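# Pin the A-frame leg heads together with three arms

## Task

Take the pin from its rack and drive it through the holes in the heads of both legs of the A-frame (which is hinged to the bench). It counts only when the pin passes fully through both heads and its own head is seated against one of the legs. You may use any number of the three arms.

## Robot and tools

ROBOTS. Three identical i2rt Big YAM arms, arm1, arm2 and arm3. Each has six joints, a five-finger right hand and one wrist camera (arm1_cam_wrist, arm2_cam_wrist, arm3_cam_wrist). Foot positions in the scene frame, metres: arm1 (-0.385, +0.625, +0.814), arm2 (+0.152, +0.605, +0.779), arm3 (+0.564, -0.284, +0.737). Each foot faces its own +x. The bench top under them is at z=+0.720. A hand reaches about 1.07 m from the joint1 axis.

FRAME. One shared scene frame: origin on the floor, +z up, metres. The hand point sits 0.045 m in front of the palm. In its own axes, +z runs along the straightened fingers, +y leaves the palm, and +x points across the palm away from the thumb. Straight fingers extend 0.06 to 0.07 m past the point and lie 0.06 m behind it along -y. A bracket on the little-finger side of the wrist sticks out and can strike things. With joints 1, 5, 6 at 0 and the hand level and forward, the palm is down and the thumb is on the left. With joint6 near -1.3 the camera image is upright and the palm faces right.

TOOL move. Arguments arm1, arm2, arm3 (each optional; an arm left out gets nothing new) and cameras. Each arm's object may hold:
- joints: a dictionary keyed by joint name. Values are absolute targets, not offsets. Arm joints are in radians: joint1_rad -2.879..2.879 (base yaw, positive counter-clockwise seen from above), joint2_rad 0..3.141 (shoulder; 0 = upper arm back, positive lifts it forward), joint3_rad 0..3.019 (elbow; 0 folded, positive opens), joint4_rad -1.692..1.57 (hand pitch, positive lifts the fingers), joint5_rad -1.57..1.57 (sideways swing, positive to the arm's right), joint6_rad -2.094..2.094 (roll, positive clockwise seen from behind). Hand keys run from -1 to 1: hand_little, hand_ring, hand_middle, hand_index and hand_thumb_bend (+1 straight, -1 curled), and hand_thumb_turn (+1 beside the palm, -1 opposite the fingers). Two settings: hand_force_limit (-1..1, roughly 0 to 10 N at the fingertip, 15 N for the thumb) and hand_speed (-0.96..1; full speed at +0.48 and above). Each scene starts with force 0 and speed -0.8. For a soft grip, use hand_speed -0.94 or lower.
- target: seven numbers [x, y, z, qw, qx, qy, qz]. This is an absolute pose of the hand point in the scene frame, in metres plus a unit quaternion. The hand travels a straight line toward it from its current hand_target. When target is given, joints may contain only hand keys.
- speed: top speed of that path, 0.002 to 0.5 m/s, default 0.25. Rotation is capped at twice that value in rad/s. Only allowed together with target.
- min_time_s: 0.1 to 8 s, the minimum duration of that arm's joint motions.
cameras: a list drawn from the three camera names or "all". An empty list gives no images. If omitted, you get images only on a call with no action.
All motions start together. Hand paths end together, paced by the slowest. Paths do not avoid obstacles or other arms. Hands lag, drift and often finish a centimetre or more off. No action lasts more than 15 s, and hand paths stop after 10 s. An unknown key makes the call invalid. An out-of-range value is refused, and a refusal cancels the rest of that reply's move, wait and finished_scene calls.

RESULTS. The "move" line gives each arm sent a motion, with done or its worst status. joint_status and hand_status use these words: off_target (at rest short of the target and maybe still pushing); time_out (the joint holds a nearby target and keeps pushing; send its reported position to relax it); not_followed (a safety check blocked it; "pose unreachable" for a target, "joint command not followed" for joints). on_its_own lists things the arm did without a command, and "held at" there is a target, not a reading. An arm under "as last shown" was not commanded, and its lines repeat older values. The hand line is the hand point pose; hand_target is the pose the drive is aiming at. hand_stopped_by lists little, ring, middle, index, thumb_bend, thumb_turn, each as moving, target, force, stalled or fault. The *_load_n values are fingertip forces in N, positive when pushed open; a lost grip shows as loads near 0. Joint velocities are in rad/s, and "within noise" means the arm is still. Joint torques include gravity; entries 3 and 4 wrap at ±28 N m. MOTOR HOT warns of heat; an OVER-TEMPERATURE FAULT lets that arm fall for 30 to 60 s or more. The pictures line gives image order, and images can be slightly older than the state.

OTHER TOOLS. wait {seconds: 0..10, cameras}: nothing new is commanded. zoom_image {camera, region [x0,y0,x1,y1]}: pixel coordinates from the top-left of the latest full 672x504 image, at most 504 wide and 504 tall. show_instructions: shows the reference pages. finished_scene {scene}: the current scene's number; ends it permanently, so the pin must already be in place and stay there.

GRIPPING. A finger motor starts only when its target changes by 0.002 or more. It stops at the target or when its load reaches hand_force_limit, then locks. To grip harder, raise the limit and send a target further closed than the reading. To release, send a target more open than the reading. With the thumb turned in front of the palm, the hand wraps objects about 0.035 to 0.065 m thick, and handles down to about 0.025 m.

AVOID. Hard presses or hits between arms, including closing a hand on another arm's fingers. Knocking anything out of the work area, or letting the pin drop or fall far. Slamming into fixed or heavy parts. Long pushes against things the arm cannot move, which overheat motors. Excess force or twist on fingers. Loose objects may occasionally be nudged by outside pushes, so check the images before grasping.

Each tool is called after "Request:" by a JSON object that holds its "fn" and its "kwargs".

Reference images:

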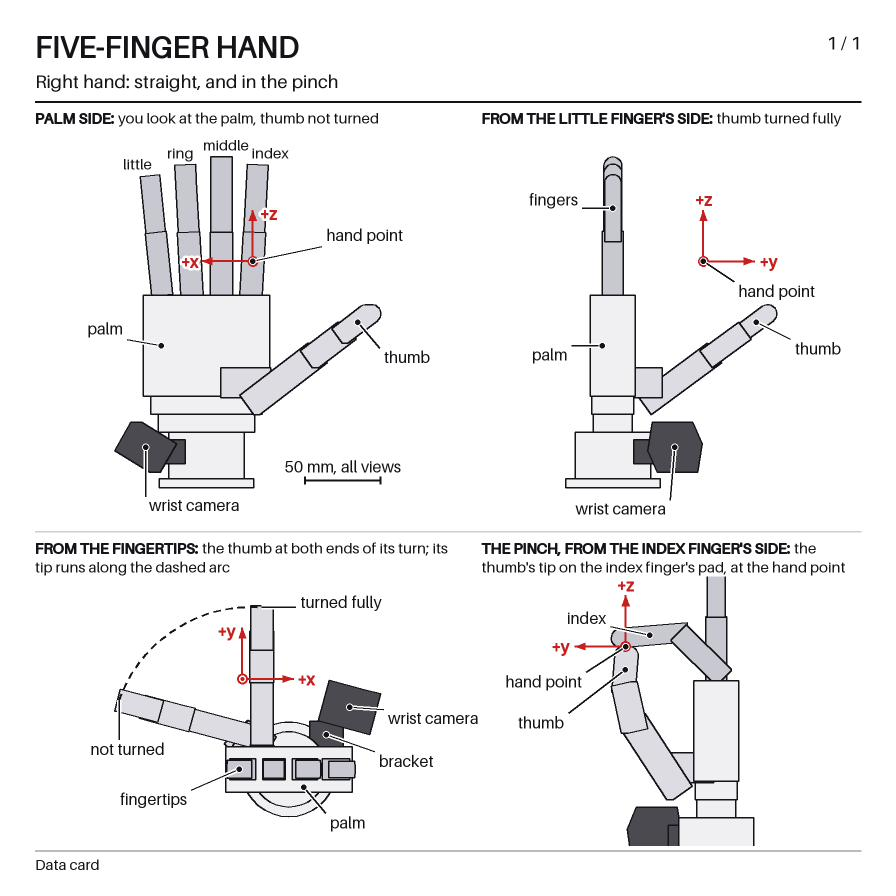

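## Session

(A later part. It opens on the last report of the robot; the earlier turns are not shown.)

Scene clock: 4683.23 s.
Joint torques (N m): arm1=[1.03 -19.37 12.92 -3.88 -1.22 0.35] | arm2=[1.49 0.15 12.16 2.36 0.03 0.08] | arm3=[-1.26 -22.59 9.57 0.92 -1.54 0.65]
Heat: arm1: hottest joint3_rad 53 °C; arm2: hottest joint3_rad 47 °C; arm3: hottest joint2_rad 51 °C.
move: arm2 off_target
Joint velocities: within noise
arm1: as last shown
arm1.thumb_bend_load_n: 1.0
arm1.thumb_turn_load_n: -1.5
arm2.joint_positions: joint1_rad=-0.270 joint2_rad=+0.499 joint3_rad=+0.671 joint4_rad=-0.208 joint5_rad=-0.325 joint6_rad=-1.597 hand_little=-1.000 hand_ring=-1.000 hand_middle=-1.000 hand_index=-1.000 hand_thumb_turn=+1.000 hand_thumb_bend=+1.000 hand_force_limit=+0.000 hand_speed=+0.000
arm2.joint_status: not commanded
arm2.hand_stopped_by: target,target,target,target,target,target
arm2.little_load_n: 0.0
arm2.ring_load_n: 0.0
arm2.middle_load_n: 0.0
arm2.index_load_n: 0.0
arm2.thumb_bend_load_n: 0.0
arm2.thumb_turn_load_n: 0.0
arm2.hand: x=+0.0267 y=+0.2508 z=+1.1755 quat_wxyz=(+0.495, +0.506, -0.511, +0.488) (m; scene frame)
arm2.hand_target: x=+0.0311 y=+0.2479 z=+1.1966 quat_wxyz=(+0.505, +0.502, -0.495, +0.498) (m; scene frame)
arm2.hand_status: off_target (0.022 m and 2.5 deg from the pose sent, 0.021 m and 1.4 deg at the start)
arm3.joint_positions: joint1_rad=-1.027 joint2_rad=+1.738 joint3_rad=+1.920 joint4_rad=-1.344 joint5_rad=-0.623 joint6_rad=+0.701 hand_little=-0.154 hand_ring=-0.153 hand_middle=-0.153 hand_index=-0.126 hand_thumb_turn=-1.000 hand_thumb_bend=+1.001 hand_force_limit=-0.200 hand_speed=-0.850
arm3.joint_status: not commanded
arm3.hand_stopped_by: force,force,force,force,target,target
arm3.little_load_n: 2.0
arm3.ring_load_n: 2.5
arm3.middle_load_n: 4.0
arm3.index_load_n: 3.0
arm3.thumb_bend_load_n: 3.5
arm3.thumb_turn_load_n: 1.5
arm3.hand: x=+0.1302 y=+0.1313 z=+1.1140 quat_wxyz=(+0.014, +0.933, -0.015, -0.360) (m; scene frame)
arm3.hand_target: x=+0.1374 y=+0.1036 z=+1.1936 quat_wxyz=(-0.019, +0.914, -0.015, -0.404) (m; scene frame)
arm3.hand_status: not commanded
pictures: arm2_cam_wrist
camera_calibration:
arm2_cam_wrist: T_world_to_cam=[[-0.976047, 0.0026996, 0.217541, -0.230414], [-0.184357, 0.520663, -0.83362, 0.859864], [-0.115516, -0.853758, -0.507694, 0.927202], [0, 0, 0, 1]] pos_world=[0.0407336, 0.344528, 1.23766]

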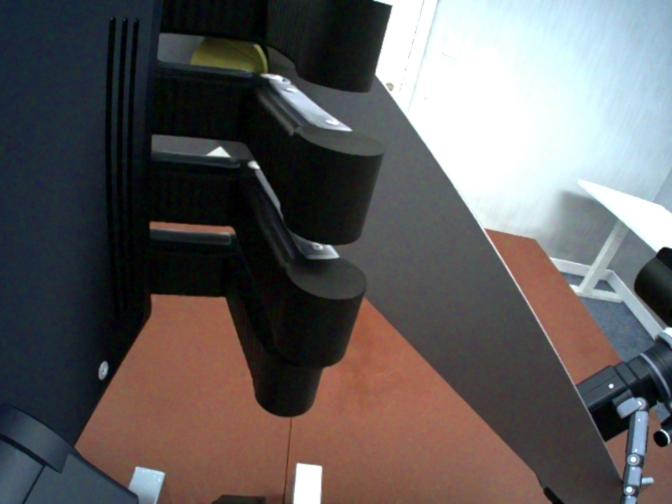

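Request:
{"fn": "move", "kwargs": {"arm2": {"target":[0.031,0.237,1.197,0.507,0.500,-0.491,0.502],"speed":0.03}, "cameras": ["arm2_cam_wrist"]}}

Request:
{"fn": "zoom_image", "kwargs": {"camera": "arm2_cam_wrist", "region": [140, 20, 390, 260]}}

Scene clock: 4707.93 s.
Joint torques (N m): arm1=[0.97 -20.01 12.89 -3.86 -1.17 0.35] | arm2=[1.49 -0.15 12 2.45 0.04 0.11] | arm3=[-1.26 -22.65 9.58 0.94 -1.53 0.66]
Heat: arm1: hottest joint3_rad 53 °C; arm2: hottest joint3_rad 48 °C; arm3: hottest joint2_rad 51 °C.
move: arm2 off_target
Joint velocities: within noise
arm1, arm3: as last shown
arm1.middle_load_n: 2.0
arm2.joint_positions: joint1_rad=-0.257 joint2_rad=+0.528 joint3_rad=+0.671 joint4_rad=-0.164 joint5_rad=-0.317 joint6_rad=-1.597 hand_little=-1.000 hand_ring=-1.000 hand_middle=-1.000 hand_index=-1.000 hand_thumb_turn=+1.000 hand_thumb_bend=+1.000 hand_force_limit=+0.000 hand_speed=+0.000
arm2.joint_status: not commanded
arm2.hand_stopped_by: target,target,target,target,target,target
arm2.little_load_n: 0.0
arm2.ring_load_n: 0.0
arm2.middle_load_n: 0.0
arm2.index_load_n: 0.0
arm2.thumb_bend_load_n: 0.0
arm2.thumb_turn_load_n: 0.0
arm2.hand: x=+0.0265 y=+0.2410 z=+1.1772 quat_wxyz=(+0.499, +0.505, -0.505, +0.491) (m; scene frame)
arm2.hand_target: x=+0.0310 y=+0.2378 z=+1.1966 quat_wxyz=(+0.507, +0.500, -0.491, +0.502) (m; scene frame)
arm2.hand_status: off_target (0.021 m and 2.3 deg from the pose sent, 0.026 m and 3.2 deg at the start)
arm3.thumb_bend_load_n: 3.0
arm3.thumb_turn_load_n: 1.0
pictures: arm2_cam_wrist
camera_calibration:
arm2_cam_wrist: T_world_to_cam=[[-0.974934, 0.00190183, 0.222486, -0.236664], [-0.190669, 0.50822, -0.839856, 0.876923], [-0.114669, -0.861225, -0.495118, 0.906689], [0, 0, 0, 1]] pos_world=[0.04044, 0.335644, 1.23806]

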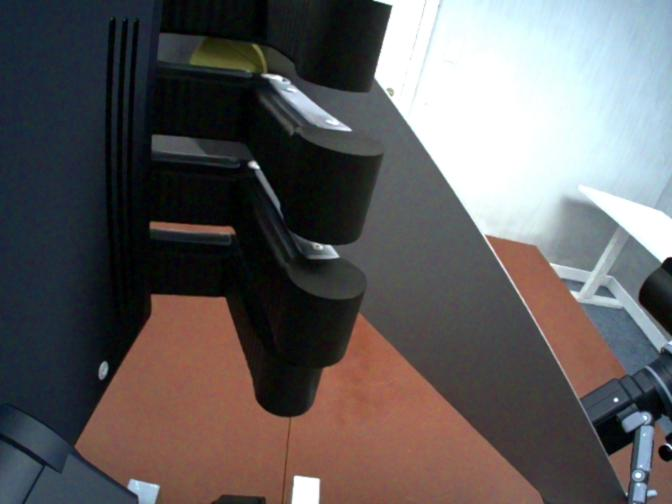

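Scaled by 2.016 from the camera's 672x504 image, which has a finer 960x720 frame.

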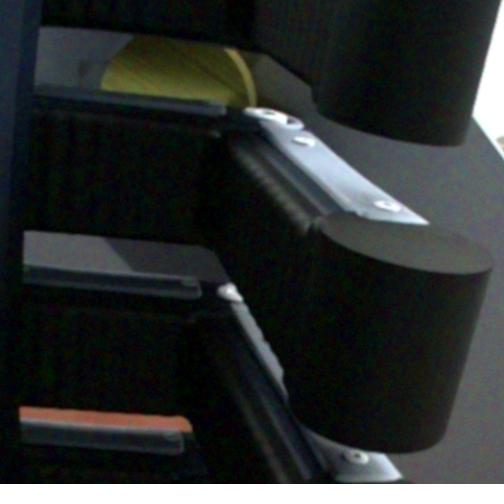

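Request:
{"fn": "move", "kwargs": {"arm2": {"target":[0.031,0.228,1.197,0.507,0.500,-0.491,0.502],"speed":0.03}, "cameras": ["arm2_cam_wrist"]}}

Request:
{"fn": "zoom_image", "kwargs": {"camera": "arm2_cam_wrist", "region": [140, 20, 390, 260]}}

Scene clock: 4720.13 s.
Joint torques (N m): arm1=[0.21 -19.37 12.83 -3.67 -1.13 0.41] | arm2=[1.49 -0.32 12.56 2.3 -0.02 0.11] | arm3=[-1.2 -22.65 9.55 0.98 -1.54 0.65]
Heat: arm1: hottest joint3_rad 53 °C; arm2: hottest joint3_rad 49 °C; arm3: hottest joint2_rad 51 °C.
move: arm2 off_target
Joint velocities: within noise
arm1.joint_positions: joint1_rad=-0.036 joint2_rad=+1.711 joint3_rad=+1.328 joint4_rad=-1.194 joint5_rad=-0.719 joint6_rad=+0.034 hand_little=-0.152 hand_ring=-0.152 hand_middle=-0.152 hand_index=-0.151 hand_thumb_turn=-1.000 hand_thumb_bend=+1.000 hand_force_limit=-0.200 hand_speed=-0.850
arm1.joint_status: not commanded
arm1.hand_stopped_by: force,force,force,force,target,target
arm1.little_load_n: 4.5
arm1.ring_load_n: 2.5
arm1.middle_load_n: 2.0
arm1.index_load_n: 2.5
arm1.thumb_bend_load_n: 1.0
arm1.thumb_turn_load_n: -1.5
arm1.hand: x=-0.2079 y=+0.2006 z=+0.9733 quat_wxyz=(-0.349, +0.011, -0.937, -0.013) (m; scene frame)
arm1.hand_target: x=-0.2081 y=+0.2082 z=+1.0386 quat_wxyz=(-0.361, +0.000, -0.933, +0.002) (m; scene frame)
arm1.hand_status: not commanded
arm2.joint_positions: joint1_rad=-0.244 joint2_rad=+0.555 joint3_rad=+0.671 joint4_rad=-0.141 joint5_rad=-0.301 joint6_rad=-1.597 hand_little=-1.000 hand_ring=-1.000 hand_middle=-1.000 hand_index=-1.000 hand_thumb_turn=+1.000 hand_thumb_bend=+1.000 hand_force_limit=+0.000 hand_speed=+0.000
arm2.joint_status: not commanded
arm2.hand_stopped_by: target,target,target,target,target,target
arm2.little_load_n: -0.5
arm2.ring_load_n: 0.0
arm2.middle_load_n: 0.0
arm2.index_load_n: 0.0
arm2.thumb_bend_load_n: 0.0
arm2.thumb_turn_load_n: 0.0
arm2.hand: x=+0.0261 y=+0.2327 z=+1.1737 quat_wxyz=(+0.498, +0.505, -0.507, +0.490) (m; scene frame)
arm2.hand_target: x=+0.0311 y=+0.2291 z=+1.1967 quat_wxyz=(+0.507, +0.500, -0.491, +0.502) (m; scene frame)
arm2.hand_status: off_target (0.024 m and 2.6 deg from the pose sent, 0.024 m and 2.3 deg at the start)
arm3: as last shown
arm3.little_load_n: 1.5
arm3.thumb_bend_load_n: 3.5
arm3.thumb_turn_load_n: 1.5
pictures: arm2_cam_wrist
camera_calibration:
arm2_cam_wrist: T_world_to_cam=[[-0.975133, 0.00240753, 0.221608, -0.235324], [-0.189173, 0.511878, -0.83797, 0.874999], [-0.115454, -0.859055, -0.498694, 0.901533], [0, 0, 0, 1]] pos_world=[0.0401389, 0.327139, 1.23496]

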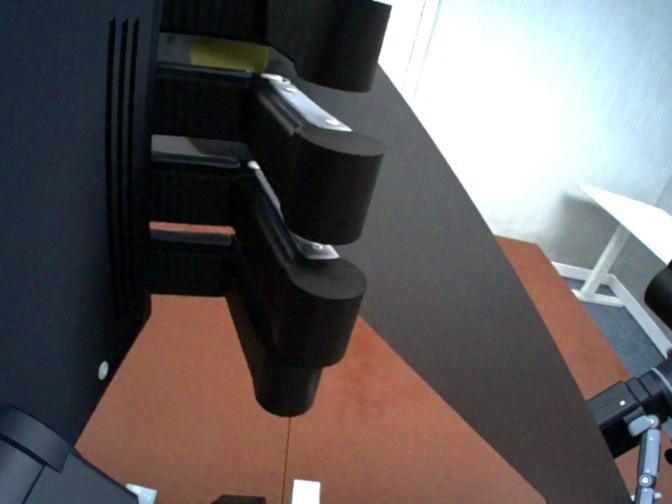

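Scaled by 2.016 from the camera's 672x504 image, which has a finer 960x720 frame.

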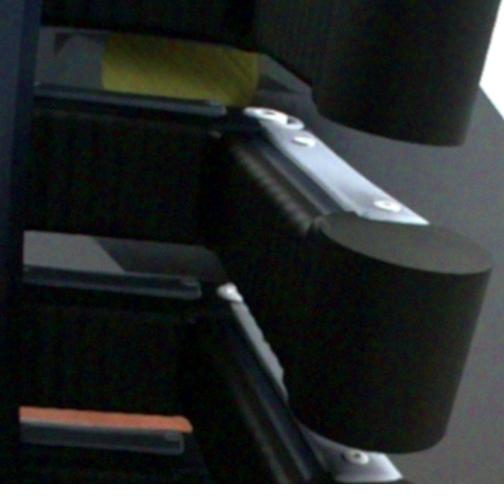

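Request:
{"fn": "move", "kwargs": {"arm2": {"target":[0.031,0.219,1.202,0.507,0.500,-0.491,0.502],"speed":0.03}, "cameras": ["arm2_cam_wrist"]}}

Request:
{"fn": "zoom_image", "kwargs": {"camera": "arm2_cam_wrist", "region": [140, 20, 390, 260]}}

Scene clock: 4729.50 s.
Joint torques (N m): arm1=[1.03 -19.55 12.9 -3.84 -1.14 0.41] | arm2=[2.08 0.73 13.98 2.25 -0.2 0.11] | arm3=[-1.2 -22.71 9.55 0.95 -1.53 0.65]
Heat: arm1: hottest joint3_rad 54 °C; arm2: hottest joint3_rad 49 °C; arm3: hottest joint2_rad 51 °C.
move: arm2 off_target
Joint velocities: within noise
arm1, arm3: as last shown
arm1.joint_positions: joint1_rad=-0.036 joint2_rad=+1.711 joint3_rad=+1.329 joint4_rad=-1.196 joint5_rad=-0.719 joint6_rad=+0.031 hand_little=-0.152 hand_ring=-0.152 hand_middle=-0.152 hand_index=-0.151 hand_thumb_turn=-1.000 hand_thumb_bend=+1.000 hand_force_limit=-0.200 hand_speed=-0.850
arm1.ring_load_n: 2.0
arm1.middle_load_n: 2.5
arm1.thumb_turn_load_n: -2.0
arm1.hand: x=-0.2080 y=+0.2004 z=+0.9739 quat_wxyz=(-0.349, +0.012, -0.937, -0.012) (m; scene frame)
arm2.joint_positions: joint1_rad=-0.238 joint2_rad=+0.566 joint3_rad=+0.674 joint4_rad=-0.131 joint5_rad=-0.284 joint6_rad=-1.597 hand_little=-1.000 hand_ring=-1.000 hand_middle=-1.000 hand_index=-1.000 hand_thumb_turn=+1.000 hand_thumb_bend=+1.000 hand_force_limit=+0.000 hand_speed=+0.000
arm2.joint_status: not commanded
arm2.hand_stopped_by: target,target,target,target,target,target
arm2.little_load_n: -1.5
arm2.ring_load_n: 0.0
arm2.middle_load_n: 0.0
arm2.index_load_n: 0.0
arm2.thumb_bend_load_n: 0.0
arm2.thumb_turn_load_n: 0.0
arm2.hand: x=+0.0241 y=+0.2300 z=+1.1743 quat_wxyz=(+0.501, +0.502, -0.509, +0.487) (m; scene frame)
arm2.hand_target: x=+0.0313 y=+0.2209 z=+1.2014 quat_wxyz=(+0.507, +0.500, -0.491, +0.502) (m; scene frame)
arm2.hand_status: off_target (0.031 m and 2.7 deg from the pose sent, 0.032 m and 2.6 deg at the start)
arm3.thumb_bend_load_n: 3.0
pictures: arm2_cam_wrist
camera_calibration:
arm2_cam_wrist: T_world_to_cam=[[-0.974842, 0.0135232, 0.222485, -0.24098], [-0.184269, 0.512702, -0.838559, 0.876911], [-0.125409, -0.85846, -0.497312, 0.897638], [0, 0, 0, 1]] pos_world=[0.0392418, 0.324251, 1.23536]

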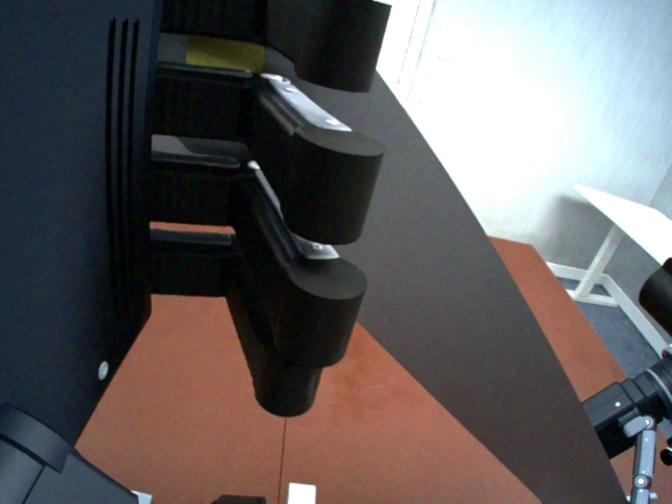

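Scaled by 2.016 from the camera's 672x504 image, which has a finer 960x720 frame.

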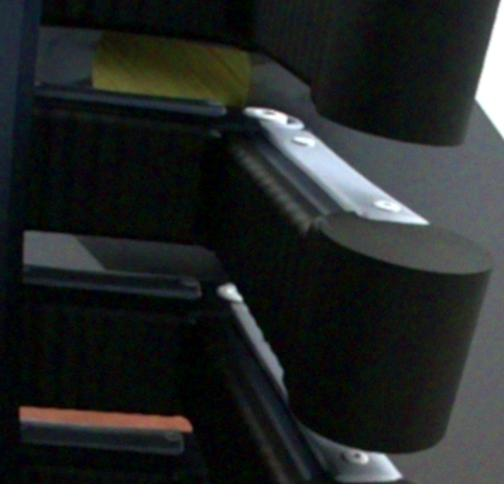

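Request:
{"fn": "move", "kwargs": {"arm2": {"target":[0.031,0.30,1.20,0.505,0.500,-0.497,0.500],"speed":0.12}}}

Request:
{"fn": "move", "kwargs": {"arm2": {"target":[0.06,0.36,1.24,0.612,0.354,-0.354,0.612],"speed":0.15}, "cameras": ["arm2_cam_wrist"]}}

Scene clock: 4745.03 s.
Joint torques (N m): arm1=[0.15 -19.9 12.55 -3.81 -1.23 0.49] | arm2=[-1.2 0.85 10.39 1.31 -0.12 0.14] | arm3=[-1.26 -22.65 9.58 0.94 -1.54 0.66]
Heat: arm1: hottest joint3_rad 56 °C; arm2: hottest joint3_rad 53 °C; arm3: hottest joint2_rad 51 °C.
move: arm2 done
Joint velocities: within noise
arm1, arm3: as last shown
arm1.joint_positions: joint1_rad=-0.036 joint2_rad=+1.711 joint3_rad=+1.329 joint4_rad=-1.197 joint5_rad=-0.719 joint6_rad=+0.029 hand_little=-0.152 hand_ring=-0.152 hand_middle=-0.152 hand_index=-0.151 hand_thumb_turn=-1.000 hand_thumb_bend=+1.000 hand_force_limit=-0.200 hand_speed=-0.850
arm1.ring_load_n: 2.5
arm1.thumb_turn_load_n: -1.5
arm1.hand: x=-0.2081 y=+0.2007 z=+0.9739 quat_wxyz=(-0.349, +0.013, -0.937, -0.013) (m; scene frame)
arm2.joint_positions: joint1_rad=-0.371 joint2_rad=+0.352 joint3_rad=+0.674 joint4_rad=-0.318 joint5_rad=-0.450 joint6_rad=-1.597 hand_little=-1.000 hand_ring=-1.000 hand_middle=-1.000 hand_index=-1.000 hand_thumb_turn=+1.000 hand_thumb_bend=+1.000 hand_force_limit=+0.000 hand_speed=+0.000
arm2.joint_status: not commanded
arm2.hand_stopped_by: target,target,target,target,target,target
arm2.little_load_n: 0.0
arm2.ring_load_n: 0.0
arm2.middle_load_n: 0.0
arm2.index_load_n: -0.5
arm2.thumb_bend_load_n: 0.0
arm2.thumb_turn_load_n: 0.0
arm2.hand: x=+0.0341 y=+0.2964 z=+1.1956 quat_wxyz=(+0.502, +0.505, -0.492, +0.500) (m; scene frame)
arm2.hand_target: x=+0.0312 y=+0.3000 z=+1.1999 quat_wxyz=(+0.505, +0.500, -0.496, +0.499) (m; scene frame)
arm2.hand_status: done (0.006 m and 0.9 deg from the pose sent, 0.075 m and 2.0 deg at the start)
arm3.thumb_bend_load_n: 3.5
arm3.thumb_turn_load_n: 1.0
arm3.hand: x=+0.1303 y=+0.1312 z=+1.1143 quat_wxyz=(+0.014, +0.933, -0.015, -0.360) (m; scene frame)
arm3.hand_target: x=+0.1374 y=+0.1034 z=+1.1937 quat_wxyz=(-0.019, +0.914, -0.014, -0.405) (m; scene frame)
pictures: none

Scene clock: 4747.47 s.
Joint torques (N m): arm1=[0.62 -19.14 12.86 -3.74 -1.16 0.45] | arm2=[1.44 2.32 9.11 1.94 0.19 0.14] | arm3=[-1.2 -22.53 9.55 0.96 -1.53 0.65]
Heat: arm1: hottest joint3_rad 56 °C; arm2: hottest joint3_rad 53 °C; arm3: hottest joint2_rad 51 °C.
move: arm2 done
Joint velocities: within noise
arm1, arm3: as last shown
arm1.ring_load_n: 2.0
arm1.middle_load_n: 2.0
arm1.index_load_n: 2.0
arm1.thumb_turn_load_n: -2.0
arm2.joint_positions: joint1_rad=-0.358 joint2_rad=+0.057 joint3_rad=+0.409 joint4_rad=+0.183 joint5_rad=-0.362 joint6_rad=-1.376 hand_little=-1.000 hand_ring=-1.000 hand_middle=-1.000 hand_index=-1.000 hand_thumb_turn=+1.000 hand_thumb_bend=+1.000 hand_force_limit=+0.000 hand_speed=+0.000
arm2.joint_status: not commanded
arm2.hand_stopped_by: target,target,target,target,target,target
arm2.little_load_n: 0.0
arm2.ring_load_n: 0.0
arm2.middle_load_n: 0.0
arm2.index_load_n: 0.0
arm2.thumb_bend_load_n: 0.0
arm2.thumb_turn_load_n: 0.0
arm2.hand: x=+0.0548 y=+0.3578 z=+1.2342 quat_wxyz=(+0.613, +0.358, -0.365, +0.603) (m; scene frame)
arm2.hand_target: x=+0.0599 y=+0.3601 z=+1.2401 quat_wxyz=(+0.612, +0.354, -0.354, +0.612) (m; scene frame)
arm2.hand_status: done (0.008 m and 1.7 deg from the pose sent, 0.082 m and 29.7 deg at the start)
pictures: arm2_cam_wrist
camera_calibration:
arm2_cam_wrist: T_world_to_cam=[[-0.97497, 0.117337, 0.188851, -0.221771], [-0.187019, 0.0265368, -0.981998, 1.21838], [-0.120236, -0.992738, -0.00392833, 0.479899], [0, 0, 0, 1]] pos_world=[0.0693405, 0.470104, 1.24021]

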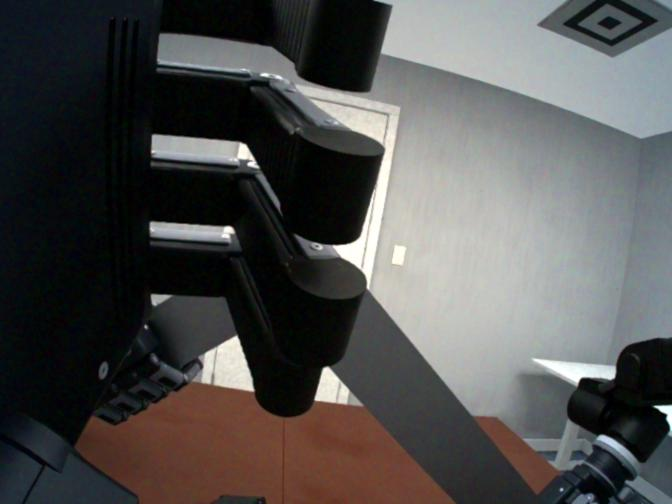

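Request:
{"fn": "move", "kwargs": {"arm2": {"joints":{"hand_index":1,"hand_middle":1,"hand_ring":1,"hand_little":1}}, "cameras": ["arm2_cam_wrist"]}}

Request:
{"fn": "zoom_image", "kwargs": {"camera": "arm2_cam_wrist", "region": [230, 200, 430, 380]}}

Scene clock: 4755.20 s.
Joint torques (N m): arm1=[0.09 -19.14 12.82 -3.99 -1.19 0.36] | arm2=[1.32 2.32 9.14 1.94 0.16 0.15] | arm3=[-1.26 -22.65 9.52 0.95 -1.52 0.66]
Heat: arm1: hottest joint3_rad 57 °C; arm2: hottest joint3_rad 52 °C; arm3: hottest joint2_rad 52 °C.
move: arm2 done
Joint velocities: within noise
arm1, arm3: as last shown
arm1.ring_load_n: 2.5
arm1.middle_load_n: 2.5
arm1.index_load_n: 2.5
arm2.joint_positions: joint1_rad=-0.357 joint2_rad=+0.057 joint3_rad=+0.409 joint4_rad=+0.183 joint5_rad=-0.361 joint6_rad=-1.375 hand_little=+1.000 hand_ring=+1.000 hand_middle=+1.000 hand_index=+1.000 hand_thumb_turn=+1.000 hand_thumb_bend=+1.000 hand_force_limit=+0.000 hand_speed=+0.000
arm2.joint_status: all done
arm2.hand_stopped_by: target,target,target,target,target,target
arm2.little_load_n: 0.0
arm2.ring_load_n: 0.0
arm2.middle_load_n: 0.0
arm2.index_load_n: 0.0
arm2.thumb_bend_load_n: 0.0
arm2.thumb_turn_load_n: 0.0
arm2.hand: x=+0.0548 y=+0.3578 z=+1.2342 quat_wxyz=(+0.612, +0.357, -0.365, +0.603) (m; scene frame)
arm2.hand_target: x=+0.0599 y=+0.3601 z=+1.2401 quat_wxyz=(+0.612, +0.354, -0.354, +0.612) (m; scene frame)
arm2.hand_status: not commanded
arm3.index_load_n: 2.5
arm3.thumb_bend_load_n: 3.0
arm3.thumb_turn_load_n: 1.5
pictures: arm2_cam_wrist
camera_calibration:
arm2_cam_wrist: T_world_to_cam=[[-0.975294, 0.117091, 0.187326, -0.219731], [-0.185522, 0.0262191, -0.98229, 1.21878], [-0.119929, -0.992775, -0.00384842, 0.479697], [0, 0, 0, 1]] pos_world=[0.0693386, 0.470004, 1.24021]

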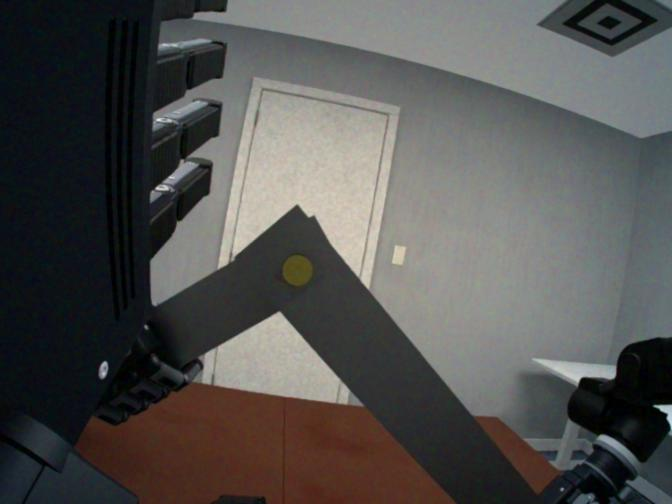

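Scaled by 2.520 from the camera's 672x504 image, which has a finer 960x720 frame.

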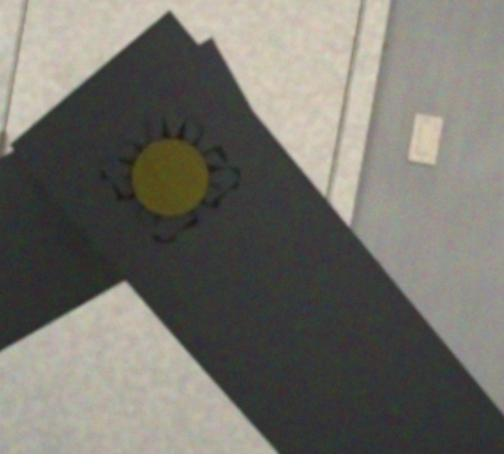

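Request:
{"fn": "move", "kwargs": {"arm2": {"target":[0.054,0.275,1.35,0.354,0.612,-0.612,0.354],"speed":0.15}, "cameras": ["arm2_cam_wrist"]}}

Scene clock: 4781.77 s.
Joint torques (N m): arm1=[1.03 -19.08 12.71 -3.99 -1.24 0.42] | arm2=[1.44 -1.61 11.48 1.14 0.01 -0.01] | arm3=[-1.2 -22.71 9.55 0.96 -1.52 0.64]
Heat: arm1: hottest joint3_rad 57 °C; arm2: hottest joint3_rad 51 °C; arm3: hottest joint2_rad 52 °C.
move: arm2 off_target
Joint velocities: within noise
arm1, arm3: as last shown
arm1.index_load_n: 2.0
arm2.joint_positions: joint1_rad=-0.110 joint2_rad=+0.891 joint3_rad=+1.612 joint4_rad=-1.276 joint5_rad=-0.138 joint6_rad=-1.654 hand_little=+1.000 hand_ring=+1.000 hand_middle=+1.000 hand_index=+1.000 hand_thumb_turn=+1.000 hand_thumb_bend=+1.000 hand_force_limit=+0.000 hand_speed=+0.000
arm2.joint_status: not commanded
arm2.hand_stopped_by: target,target,target,target,target,target
arm2.little_load_n: 0.0
arm2.ring_load_n: 0.0
arm2.middle_load_n: 0.0
arm2.index_load_n: 0.5
arm2.thumb_bend_load_n: 0.0
arm2.thumb_turn_load_n: 0.0
arm2.hand: x=+0.0494 y=+0.2739 z=+1.3317 quat_wxyz=(+0.345, +0.609, -0.624, +0.347) (m; scene frame)
arm2.hand_target: x=+0.0539 y=+0.2754 z=+1.3495 quat_wxyz=(+0.354, +0.612, -0.612, +0.354) (m; scene frame)
arm2.hand_status: off_target (0.019 m and 2.0 deg from the pose sent, 0.142 m and 58.5 deg at the start)
arm3.little_load_n: 2.0
arm3.index_load_n: 3.0
arm3.thumb_turn_load_n: 1.0
pictures: arm2_cam_wrist
camera_calibration:
arm2_cam_wrist: T_world_to_cam=[[-0.980877, -0.0964117, 0.169072, -0.150424], [-0.166674, 0.86466, -0.473902, 0.408165], [-0.1005, -0.493019, -0.864194, 1.40416], [0, 0, 0, 1]] pos_world=[0.0616015, 0.324851, 1.43233]

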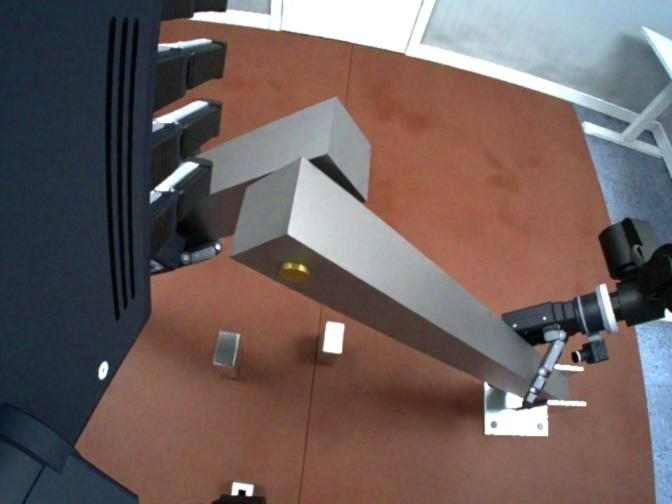

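Request:
{"fn": "zoom_image", "kwargs": {"camera": "arm2_cam_wrist", "region": [190, 80, 390, 310]}}

Request:
{"fn": "zoom_image", "kwargs": {"camera": "arm2_cam_wrist", "region": [250, 230, 340, 310]}}

Scaled by 2.191 from the camera's 672x504 image, which has a finer 960x720 frame.

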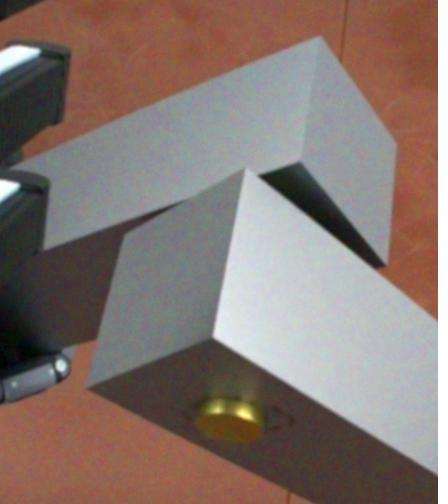

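Scaled by 5.600 from the camera's 672x504 image, which has a finer 960x720 frame.

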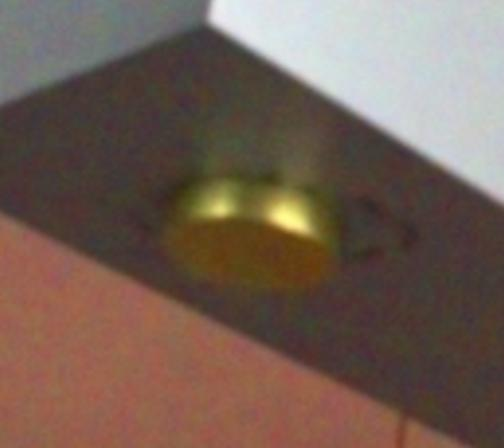

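Request:
{"fn": "move", "kwargs": {"arm2": {"target":[0.054,0.24,1.44,0.270,0.653,-0.653,0.270],"speed":0.2}}}

Request:
{"fn": "move", "kwargs": {"arm2": {"target":[0.054,0.063,1.40,0.183,0.683,-0.683,0.183],"speed":0.2}, "cameras": ["arm2_cam_wrist"]}}

Scene clock: 4823.60 s.
Joint torques (N m): arm1=[1.14 -19.31 12.75 -3.66 -1.22 0.47] | arm2=[1.49 -4.72 8.83 1.07 0.07 0.06] | arm3=[-1.26 -22.65 9.54 0.95 -1.52 0.65]
Heat: arm1: hottest joint3_rad 58 °C; arm2: hottest joint3_rad 49 °C; arm3: hottest joint2_rad 52 °C.
move: arm2 off_target
Joint velocities: within noise
arm1: as last shown
arm1.middle_load_n: 2.0
arm1.index_load_n: 2.5
arm1.thumb_turn_load_n: -1.5
arm2.joint_positions: joint1_rad=-0.043 joint2_rad=+1.271 joint3_rad=+2.284 joint4_rad=-1.667 joint5_rad=-0.046 joint6_rad=-1.655 hand_little=+1.000 hand_ring=+1.000 hand_middle=+1.000 hand_index=+1.000 hand_thumb_turn=+1.000 hand_thumb_bend=+1.000 hand_force_limit=+0.000 hand_speed=+0.000
arm2.joint_status: not commanded
arm2.hand_stopped_by: target,target,target,target,target,target
arm2.little_load_n: 0.0
arm2.ring_load_n: 0.0
arm2.middle_load_n: 0.0
arm2.index_load_n: 0.0
arm2.thumb_bend_load_n: 0.0
arm2.thumb_turn_load_n: 0.0
arm2.hand: x=+0.0486 y=+0.2375 z=+1.4295 quat_wxyz=(+0.325, +0.631, -0.638, +0.300) (m; scene frame)
arm2.hand_target: x=+0.0538 y=+0.2401 z=+1.4391 quat_wxyz=(+0.330, +0.633, -0.629, +0.307) (m; scene frame)
arm2.hand_status: off_target (0.012 m and 7.9 deg from the pose sent, 0.113 m and 13.8 deg at the start; a joint's target at an end of its range on 28 of 45 steps)
arm3.joint_positions: joint1_rad=-1.027 joint2_rad=+1.738 joint3_rad=+1.920 joint4_rad=-1.344 joint5_rad=-0.623 joint6_rad=+0.701 hand_little=-0.154 hand_ring=-0.153 hand_middle=-0.153 hand_index=-0.126 hand_thumb_turn=-1.000 hand_thumb_bend=+1.001 hand_force_limit=-0.200 hand_speed=-0.850
arm3.joint_status: not commanded
arm3.hand_stopped_by: force,force,force,force,target,target
arm3.little_load_n: 1.5
arm3.ring_load_n: 3.0
arm3.middle_load_n: 4.0
arm3.index_load_n: 2.5
arm3.thumb_bend_load_n: 3.5
arm3.thumb_turn_load_n: 1.0
arm3.hand: x=+0.1303 y=+0.1312 z=+1.1143 quat_wxyz=(+0.014, +0.933, -0.015, -0.360) (m; scene frame)
arm3.hand_target: x=+0.1374 y=+0.1034 z=+1.1937 quat_wxyz=(-0.019, +0.914, -0.014, -0.405) (m; scene frame)
arm3.hand_status: not commanded
pictures: none

Scene clock: 4825.60 s.
Joint torques (N m): arm1=[0.03 -19.66 12.97 -3.55 -1.21 0.44] | arm2=[1.49 -10.34 9.61 1.06 0.1 0.01] | arm3=[-1.2 -22.59 9.55 0.96 -1.53 0.65]
Heat: arm1: hottest joint3_rad 58 °C; arm2: hottest joint3_rad 49 °C; arm3: hottest joint2_rad 52 °C.
move: arm2 off_target
Joint velocities: within noise
arm1, arm3: as last shown
arm2.joint_positions: joint1_rad=+0.013 joint2_rad=+1.713 joint3_rad=+2.652 joint4_rad=-1.669 joint5_rad=+0.021 joint6_rad=-1.664 hand_little=+1.000 hand_ring=+1.000 hand_middle=+1.000 hand_index=+1.000 hand_thumb_turn=+1.000 hand_thumb_bend=+1.000 hand_force_limit=+0.000 hand_speed=+0.000
arm2.joint_status: not commanded
arm2.hand_stopped_by: target,target,target,target,target,target
arm2.little_load_n: 0.0
arm2.ring_load_n: 0.0
arm2.middle_load_n: 0.0
arm2.index_load_n: 0.0
arm2.thumb_bend_load_n: 0.0
arm2.thumb_turn_load_n: 0.0
arm2.hand: x=+0.0471 y=+0.0596 z=+1.3859 quat_wxyz=(+0.312, +0.653, -0.638, +0.263) (m; scene frame)
arm2.hand_target: x=+0.0540 y=+0.0637 z=+1.3989 quat_wxyz=(+0.321, +0.656, -0.627, +0.271) (m; scene frame)
arm2.hand_status: off_target (0.016 m and 18.5 deg from the pose sent, 0.177 m and 22.6 deg at the start; a joint's target at an end of its range on 60 of 60 steps)
arm3.little_load_n: 2.0
arm3.ring_load_n: 2.5
arm3.thumb_bend_load_n: 3.0
pictures: arm2_cam_wrist
camera_calibration:
arm2_cam_wrist: T_world_to_cam=[[-0.963963, -0.136664, 0.228252, -0.262887], [-0.201547, 0.935174, -0.291253, 0.363037], [-0.173651, -0.326761, -0.929017, 1.42843], [0, 0, 0, 1]] pos_world=[0.0678036, 0.0913245, 1.49277]

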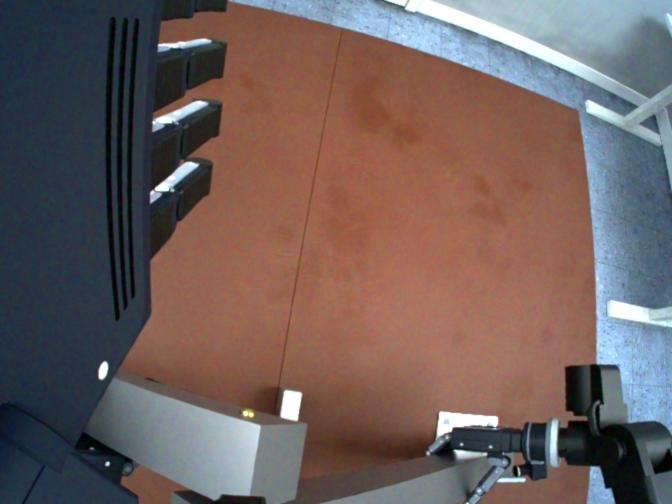

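Request:
{"fn": "zoom_image", "kwargs": {"camera": "arm2_cam_wrist", "region": [200, 380, 320, 500]}}

Scaled by 4.200 from the camera's 672x504 image, which has a finer 960x720 frame.

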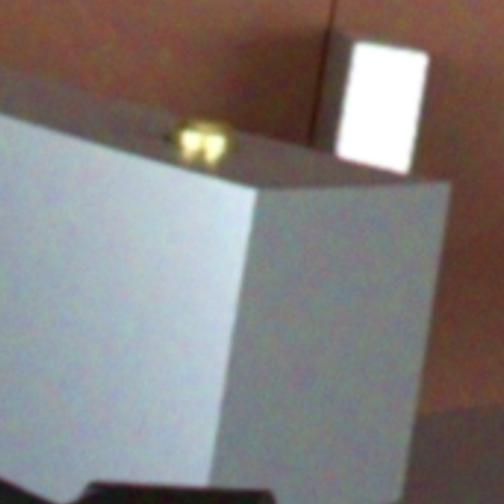

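Request:
{"fn": "move", "kwargs": {"arm2": {"target":[0.06,0.26,1.44,0.322,0.633,-0.633,0.315],"speed":0.25}}}

Request:
{"fn": "move", "kwargs": {"arm2": {"target":[0.10,0.38,1.36,0.354,0.612,-0.612,0.354],"speed":0.25}, "arm3": {"target":[0.130,0.118,1.155,-0.010,0.926,-0.015,-0.378],"speed":0.04}, "cameras": ["arm2_cam_wrist"]}}

Scene clock: 4850.83 s.
Joint torques (N m): arm1=[1.08 -19.25 12.81 -3.54 -1.24 0.43] | arm2=[-0.85 -3.84 5.85 1.17 -0.14 0.16] | arm3=[-1.32 -22.65 9.54 0.96 -1.53 0.66]
Heat: arm1: hottest joint3_rad 58 °C; arm2: hottest joint3_rad 50 °C; arm3: hottest joint2_rad 52 °C.
move: arm2 done
Joint velocities: within noise
arm1.joint_positions: joint1_rad=-0.036 joint2_rad=+1.711 joint3_rad=+1.329 joint4_rad=-1.197 joint5_rad=-0.719 joint6_rad=+0.029 hand_little=-0.152 hand_ring=-0.152 hand_middle=-0.152 hand_index=-0.151 hand_thumb_turn=-1.000 hand_thumb_bend=+1.000 hand_force_limit=-0.200 hand_speed=-0.850
arm1.joint_status: not commanded
arm1.hand_stopped_by: force,force,force,force,target,target
arm1.little_load_n: 4.5
arm1.ring_load_n: 2.5
arm1.middle_load_n: 2.0
arm1.index_load_n: 2.5
arm1.thumb_bend_load_n: 1.0
arm1.thumb_turn_load_n: -2.0
arm1.hand: x=-0.2081 y=+0.2007 z=+0.9739 quat_wxyz=(-0.349, +0.013, -0.937, -0.013) (m; scene frame)
arm1.hand_target: x=-0.2081 y=+0.2082 z=+1.0386 quat_wxyz=(-0.361, +0.000, -0.933, +0.002) (m; scene frame)
arm1.hand_status: not commanded
arm2.joint_positions: joint1_rad=-0.011 joint2_rad=+1.223 joint3_rad=+2.278 joint4_rad=-1.669 joint5_rad=-0.055 joint6_rad=-1.650 hand_little=+1.000 hand_ring=+1.000 hand_middle=+1.000 hand_index=+1.000 hand_thumb_turn=+1.000 hand_thumb_bend=+1.000 hand_force_limit=+0.000 hand_speed=+0.000
arm2.joint_status: not commanded
arm2.hand_stopped_by: target,target,target,target,target,target
arm2.little_load_n: 0.0
arm2.ring_load_n: 0.0
arm2.middle_load_n: 0.0
arm2.index_load_n: 0.0
arm2.thumb_bend_load_n: 0.0
arm2.thumb_turn_load_n: 0.0
arm2.hand: x=+0.0644 y=+0.2593 z=+1.4433 quat_wxyz=(+0.331, +0.634, -0.620, +0.322) (m; scene frame)
arm2.hand_target: x=+0.0600 y=+0.2600 z=+1.4396 quat_wxyz=(+0.327, +0.629, -0.629, +0.318) (m; scene frame)
arm2.hand_status: done (0.006 m and 2.0 deg from the pose sent, 0.208 m and 6.5 deg at the start; a joint's target at an end of its range on 32 of 54 steps)
arm3: as last shown
pictures: none

Scene clock: 4852.93 s.
Joint torques (N m): arm1=[0.91 -19.66 12.92 -3.7 -1.24 0.42] | arm2=[1.49 1.14 6.46 2.15 0.15 0.13] | arm3=[-0.73 -18.26 8.98 0.7 -0.42 0.31]
Heat: arm1: hottest joint3_rad 58 °C; arm2: hottest joint3_rad 50 °C; arm3: hottest joint2_rad 52 °C.
move: arm2 done; arm3 off_target
Joint velocities: within noise
arm1: as last shown
arm1.ring_load_n: 2.0
arm1.thumb_turn_load_n: -1.5
arm2.joint_positions: joint1_rad=+0.280 joint2_rad=+0.729 joint3_rad=+1.670 joint4_rad=-1.492 joint5_rad=+0.199 joint6_rad=-1.476 hand_little=+1.000 hand_ring=+1.000 hand_middle=+1.000 hand_index=+1.000 hand_thumb_turn=+1.000 hand_thumb_bend=+1.000 hand_force_limit=+0.000 hand_speed=+0.000
arm2.joint_status: not commanded
arm2.hand_stopped_by: target,target,target,target,target,target
arm2.little_load_n: 0.0
arm2.ring_load_n: 0.0
arm2.middle_load_n: 0.0
arm2.index_load_n: 0.0
arm2.thumb_bend_load_n: 0.0
arm2.thumb_turn_load_n: 0.0
arm2.hand: x=+0.0960 y=+0.3840 z=+1.3573 quat_wxyz=(+0.353, +0.615, -0.615, +0.344) (m; scene frame)
arm2.hand_target: x=+0.1000 y=+0.3800 z=+1.3601 quat_wxyz=(+0.354, +0.612, -0.612, +0.354) (m; scene frame)
arm2.hand_status: done (0.006 m and 1.2 deg from the pose sent, 0.151 m and 5.3 deg at the start)
arm3.joint_positions: joint1_rad=-1.028 joint2_rad=+1.732 joint3_rad=+1.908 joint4_rad=-1.331 joint5_rad=-0.620 joint6_rad=+0.709 hand_little=-0.154 hand_ring=-0.153 hand_middle=-0.153 hand_index=-0.126 hand_thumb_turn=-1.000 hand_thumb_bend=+1.001 hand_force_limit=-0.200 hand_speed=-0.850
arm3.joint_status: not commanded
arm3.hand_stopped_by: force,force,force,force,target,target
arm3.little_load_n: 1.5
arm3.ring_load_n: 2.5
arm3.middle_load_n: 4.0
arm3.index_load_n: 3.0
arm3.thumb_bend_load_n: 3.5
arm3.thumb_turn_load_n: 1.5
arm3.hand: x=+0.1306 y=+0.1319 z=+1.1129 quat_wxyz=(+0.011, +0.933, -0.018, -0.360) (m; scene frame)
arm3.hand_target: x=+0.1309 y=+0.1170 z=+1.1539 quat_wxyz=(-0.009, +0.926, -0.015, -0.378) (m; scene frame)
arm3.hand_status: off_target (0.044 m and 3.3 deg from the pose sent, 0.043 m and 3.5 deg at the start)
pictures: arm2_cam_wrist
camera_calibration:
arm2_cam_wrist: T_world_to_cam=[[-0.975327, -0.105243, 0.194062, -0.129458], [-0.187557, 0.858686, -0.476949, 0.341252], [-0.116443, -0.501579, -0.857239, 1.48053], [0, 0, 0, 1]] pos_world=[0.110138, 0.435952, 1.45705]

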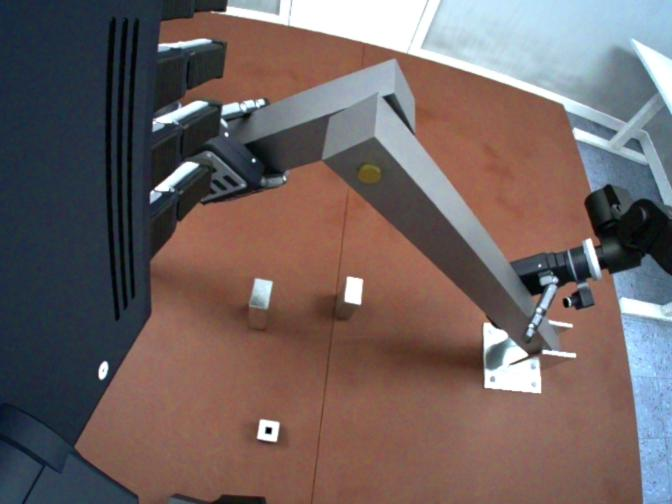

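Request:
{"fn": "move", "kwargs": {"arm1": {"target":[-0.2085,0.204,1.002,0.352,-0.005,0.936,0.005],"speed":0.04}, "arm3": {"target":[0.130,0.125,1.133,0.0,0.930,-0.015,-0.367],"speed":0.04}}}

Request:
{"fn": "move", "kwargs": {"arm1": {"joints":{"hand_speed":-0.7,"hand_index":0.2,"hand_middle":0.2,"hand_ring":0.2,"hand_little":0.2}}, "arm3": {"joints":{"hand_speed":-0.7,"hand_index":0.2,"hand_middle":0.2,"hand_ring":0.2,"hand_little":0.2}}, "cameras": ["all"]}}

Scene clock: 4863.37 s.
Joint torques (N m): arm1=[1.61 -15.15 9.62 -1.42 -0.65 0.29] | arm2=[1.44 1.14 6.45 2.15 0.18 0.17] | arm3=[-1.08 -16.03 8.27 0.64 -0.32 0.13]
Heat: arm1: hottest joint3_rad 57 °C; arm2: hottest joint3_rad 48 °C; arm3: hottest joint2_rad 51 °C.
move: arm1 off_target; arm3 off_target
Joint velocities: within noise
arm1.joint_positions: joint1_rad=-0.036 joint2_rad=+1.711 joint3_rad=+1.329 joint4_rad=-1.192 joint5_rad=-0.716 joint6_rad=+0.029 hand_little=-0.152 hand_ring=-0.152 hand_middle=-0.152 hand_index=-0.151 hand_thumb_turn=-1.000 hand_thumb_bend=+1.000 hand_force_limit=-0.200 hand_speed=-0.850
arm1.joint_status: not commanded
arm1.hand_stopped_by: force,force,force,force,target,target
arm1.little_load_n: 4.0
arm1.ring_load_n: 2.0
arm1.middle_load_n: 1.5
arm1.index_load_n: 2.0
arm1.thumb_bend_load_n: 1.0
arm1.thumb_turn_load_n: -1.5
arm1.hand: x=-0.2085 y=+0.1998 z=+0.9731 quat_wxyz=(-0.347, +0.014, -0.938, -0.010) (m; scene frame)
arm1.hand_target: x=-0.2083 y=+0.2041 z=+1.0010 quat_wxyz=(-0.352, +0.005, -0.936, -0.005) (m; scene frame)
arm1.hand_status: off_target (0.029 m and 1.3 deg from the pose sent, 0.028 m and 1.3 deg at the start)
arm2: as last shown
arm3.joint_positions: joint1_rad=-1.028 joint2_rad=+1.732 joint3_rad=+1.908 joint4_rad=-1.331 joint5_rad=-0.619 joint6_rad=+0.708 hand_little=-0.154 hand_ring=-0.153 hand_middle=-0.153 hand_index=-0.126 hand_thumb_turn=-1.000 hand_thumb_bend=+1.001 hand_force_limit=-0.200 hand_speed=-0.850
arm3.joint_status: not commanded
arm3.hand_stopped_by: force,force,force,force,target,target
arm3.little_load_n: 1.5
arm3.ring_load_n: 2.5
arm3.middle_load_n: 4.0
arm3.index_load_n: 2.5
arm3.thumb_bend_load_n: 3.5
arm3.thumb_turn_load_n: 1.5
arm3.hand: x=+0.1307 y=+0.1321 z=+1.1127 quat_wxyz=(+0.011, +0.933, -0.018, -0.360) (m; scene frame)
arm3.hand_target: x=+0.1302 y=+0.1247 z=+1.1328 quat_wxyz=(+0.000, +0.930, -0.015, -0.367) (m; scene frame)
arm3.hand_status: off_target (0.022 m and 1.5 deg from the pose sent, 0.021 m and 1.6 deg at the start)
pictures: none

Scene clock: 4864.27 s.
Joint torques (N m): arm1=[2.08 -14.92 9.44 -0.85 -0.53 0.21] | arm2=[1.38 1.14 6.46 2.15 0.18 0.17] | arm3=[-1.2 -15.85 8.25 0.65 -0.45 0.08]
Heat: arm1: hottest joint3_rad 57 °C; arm2: hottest joint3_rad 48 °C; arm3: hottest joint2_rad 50 °C.
move: arm1 done; arm3 done
Joint velocities: within noise
arm1.joint_positions: joint1_rad=-0.036 joint2_rad=+1.700 joint3_rad=+1.329 joint4_rad=-1.208 joint5_rad=-0.719 joint6_rad=+0.032 hand_little=+0.200 hand_ring=+0.200 hand_middle=+0.200 hand_index=+0.200 hand_thumb_turn=-1.000 hand_thumb_bend=+1.000 hand_force_limit=-0.200 hand_speed=-0.700
arm1.joint_status: all done
arm1.hand_stopped_by: target,target,target,target,target,target
arm1.little_load_n: 1.0
arm1.ring_load_n: 0.0
arm1.middle_load_n: 0.0
arm1.index_load_n: 0.5
arm1.thumb_bend_load_n: 0.0
arm1.thumb_turn_load_n: 0.0
arm1.hand: x=-0.2081 y=+0.2031 z=+0.9789 quat_wxyz=(-0.349, +0.011, -0.937, -0.013) (m; scene frame)
arm1.hand_target: x=-0.2083 y=+0.2041 z=+1.0009 quat_wxyz=(-0.352, +0.005, -0.936, -0.005) (m; scene frame)
arm1.hand_status: not commanded
arm2: as last shown
arm3.joint_positions: joint1_rad=-1.028 joint2_rad=+1.732 joint3_rad=+1.908 joint4_rad=-1.331 joint5_rad=-0.615 joint6_rad=+0.712 hand_little=+0.200 hand_ring=+0.200 hand_middle=+0.200 hand_index=+0.200 hand_thumb_turn=-1.000 hand_thumb_bend=+1.000 hand_force_limit=-0.200 hand_speed=-0.700
arm3.joint_status: all done
arm3.hand_stopped_by: target,target,target,target,target,target
arm3.little_load_n: -0.5
arm3.ring_load_n: -0.5
arm3.middle_load_n: 0.0
arm3.index_load_n: 0.0
arm3.thumb_bend_load_n: 0.0
arm3.thumb_turn_load_n: 0.0
arm3.hand: x=+0.1308 y=+0.1327 z=+1.1122 quat_wxyz=(+0.010, +0.933, -0.020, -0.359) (m; scene frame)
arm3.hand_target: x=+0.1302 y=+0.1248 z=+1.1328 quat_wxyz=(+0.000, +0.930, -0.015, -0.367) (m; scene frame)
arm3.hand_status: not commanded
pictures: arm1_cam_wrist, arm2_cam_wrist, arm3_cam_wrist
camera_calibration:
arm1_cam_wrist: T_world_to_cam=[[-0.268137, 0.952827, -0.142212, -0.11553], [0.254528, 0.212439, 0.943443, -0.915098], [0.929149, 0.216775, -0.299483, 0.552253], [0, 0, 0, 1]] pos_world=[-0.311186, 0.184768, 1.0123]
arm2_cam_wrist: T_world_to_cam=[[-0.975409, -0.105077, 0.193745, -0.129059], [-0.187258, 0.858702, -0.477039, 0.341342], [-0.116243, -0.501588, -0.857261, 1.48055], [0, 0, 0, 1]] pos_world=[0.110137, 0.435952, 1.45705]
arm3_cam_wrist: T_world_to_cam=[[0.173427, -0.981939, -0.075626, 0.185279], [-0.315623, -0.128155, 0.94019, -0.982337], [-0.932901, -0.139185, -0.332148, 0.622758], [0, 0, 0, 1]] pos_world=[0.238791, 0.14272, 1.14444]

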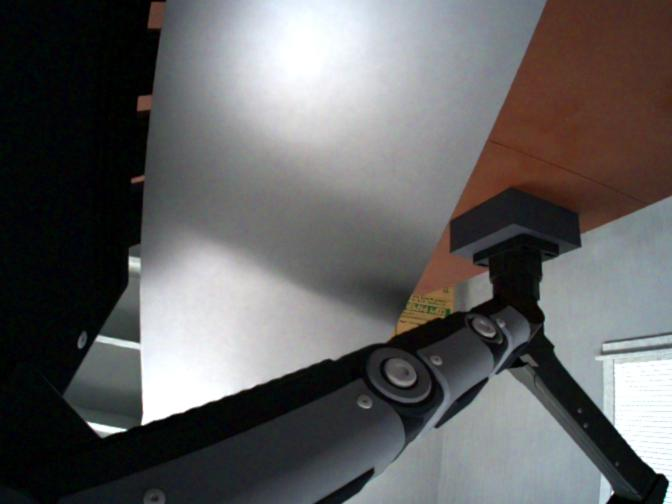

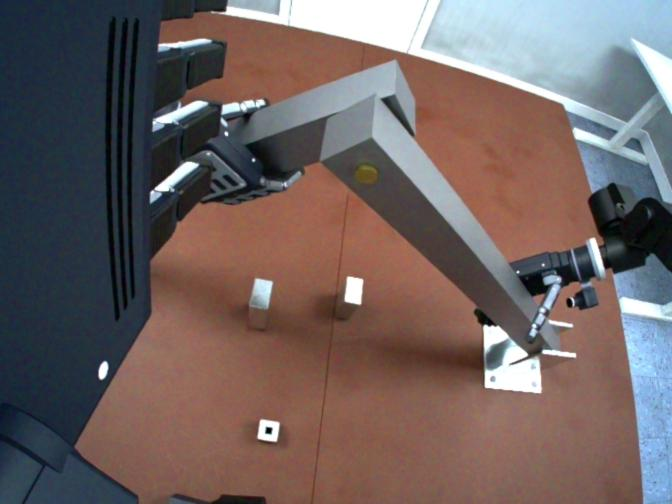

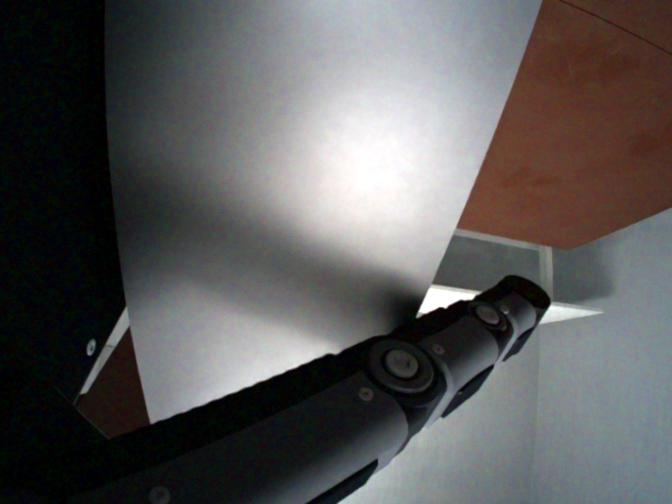

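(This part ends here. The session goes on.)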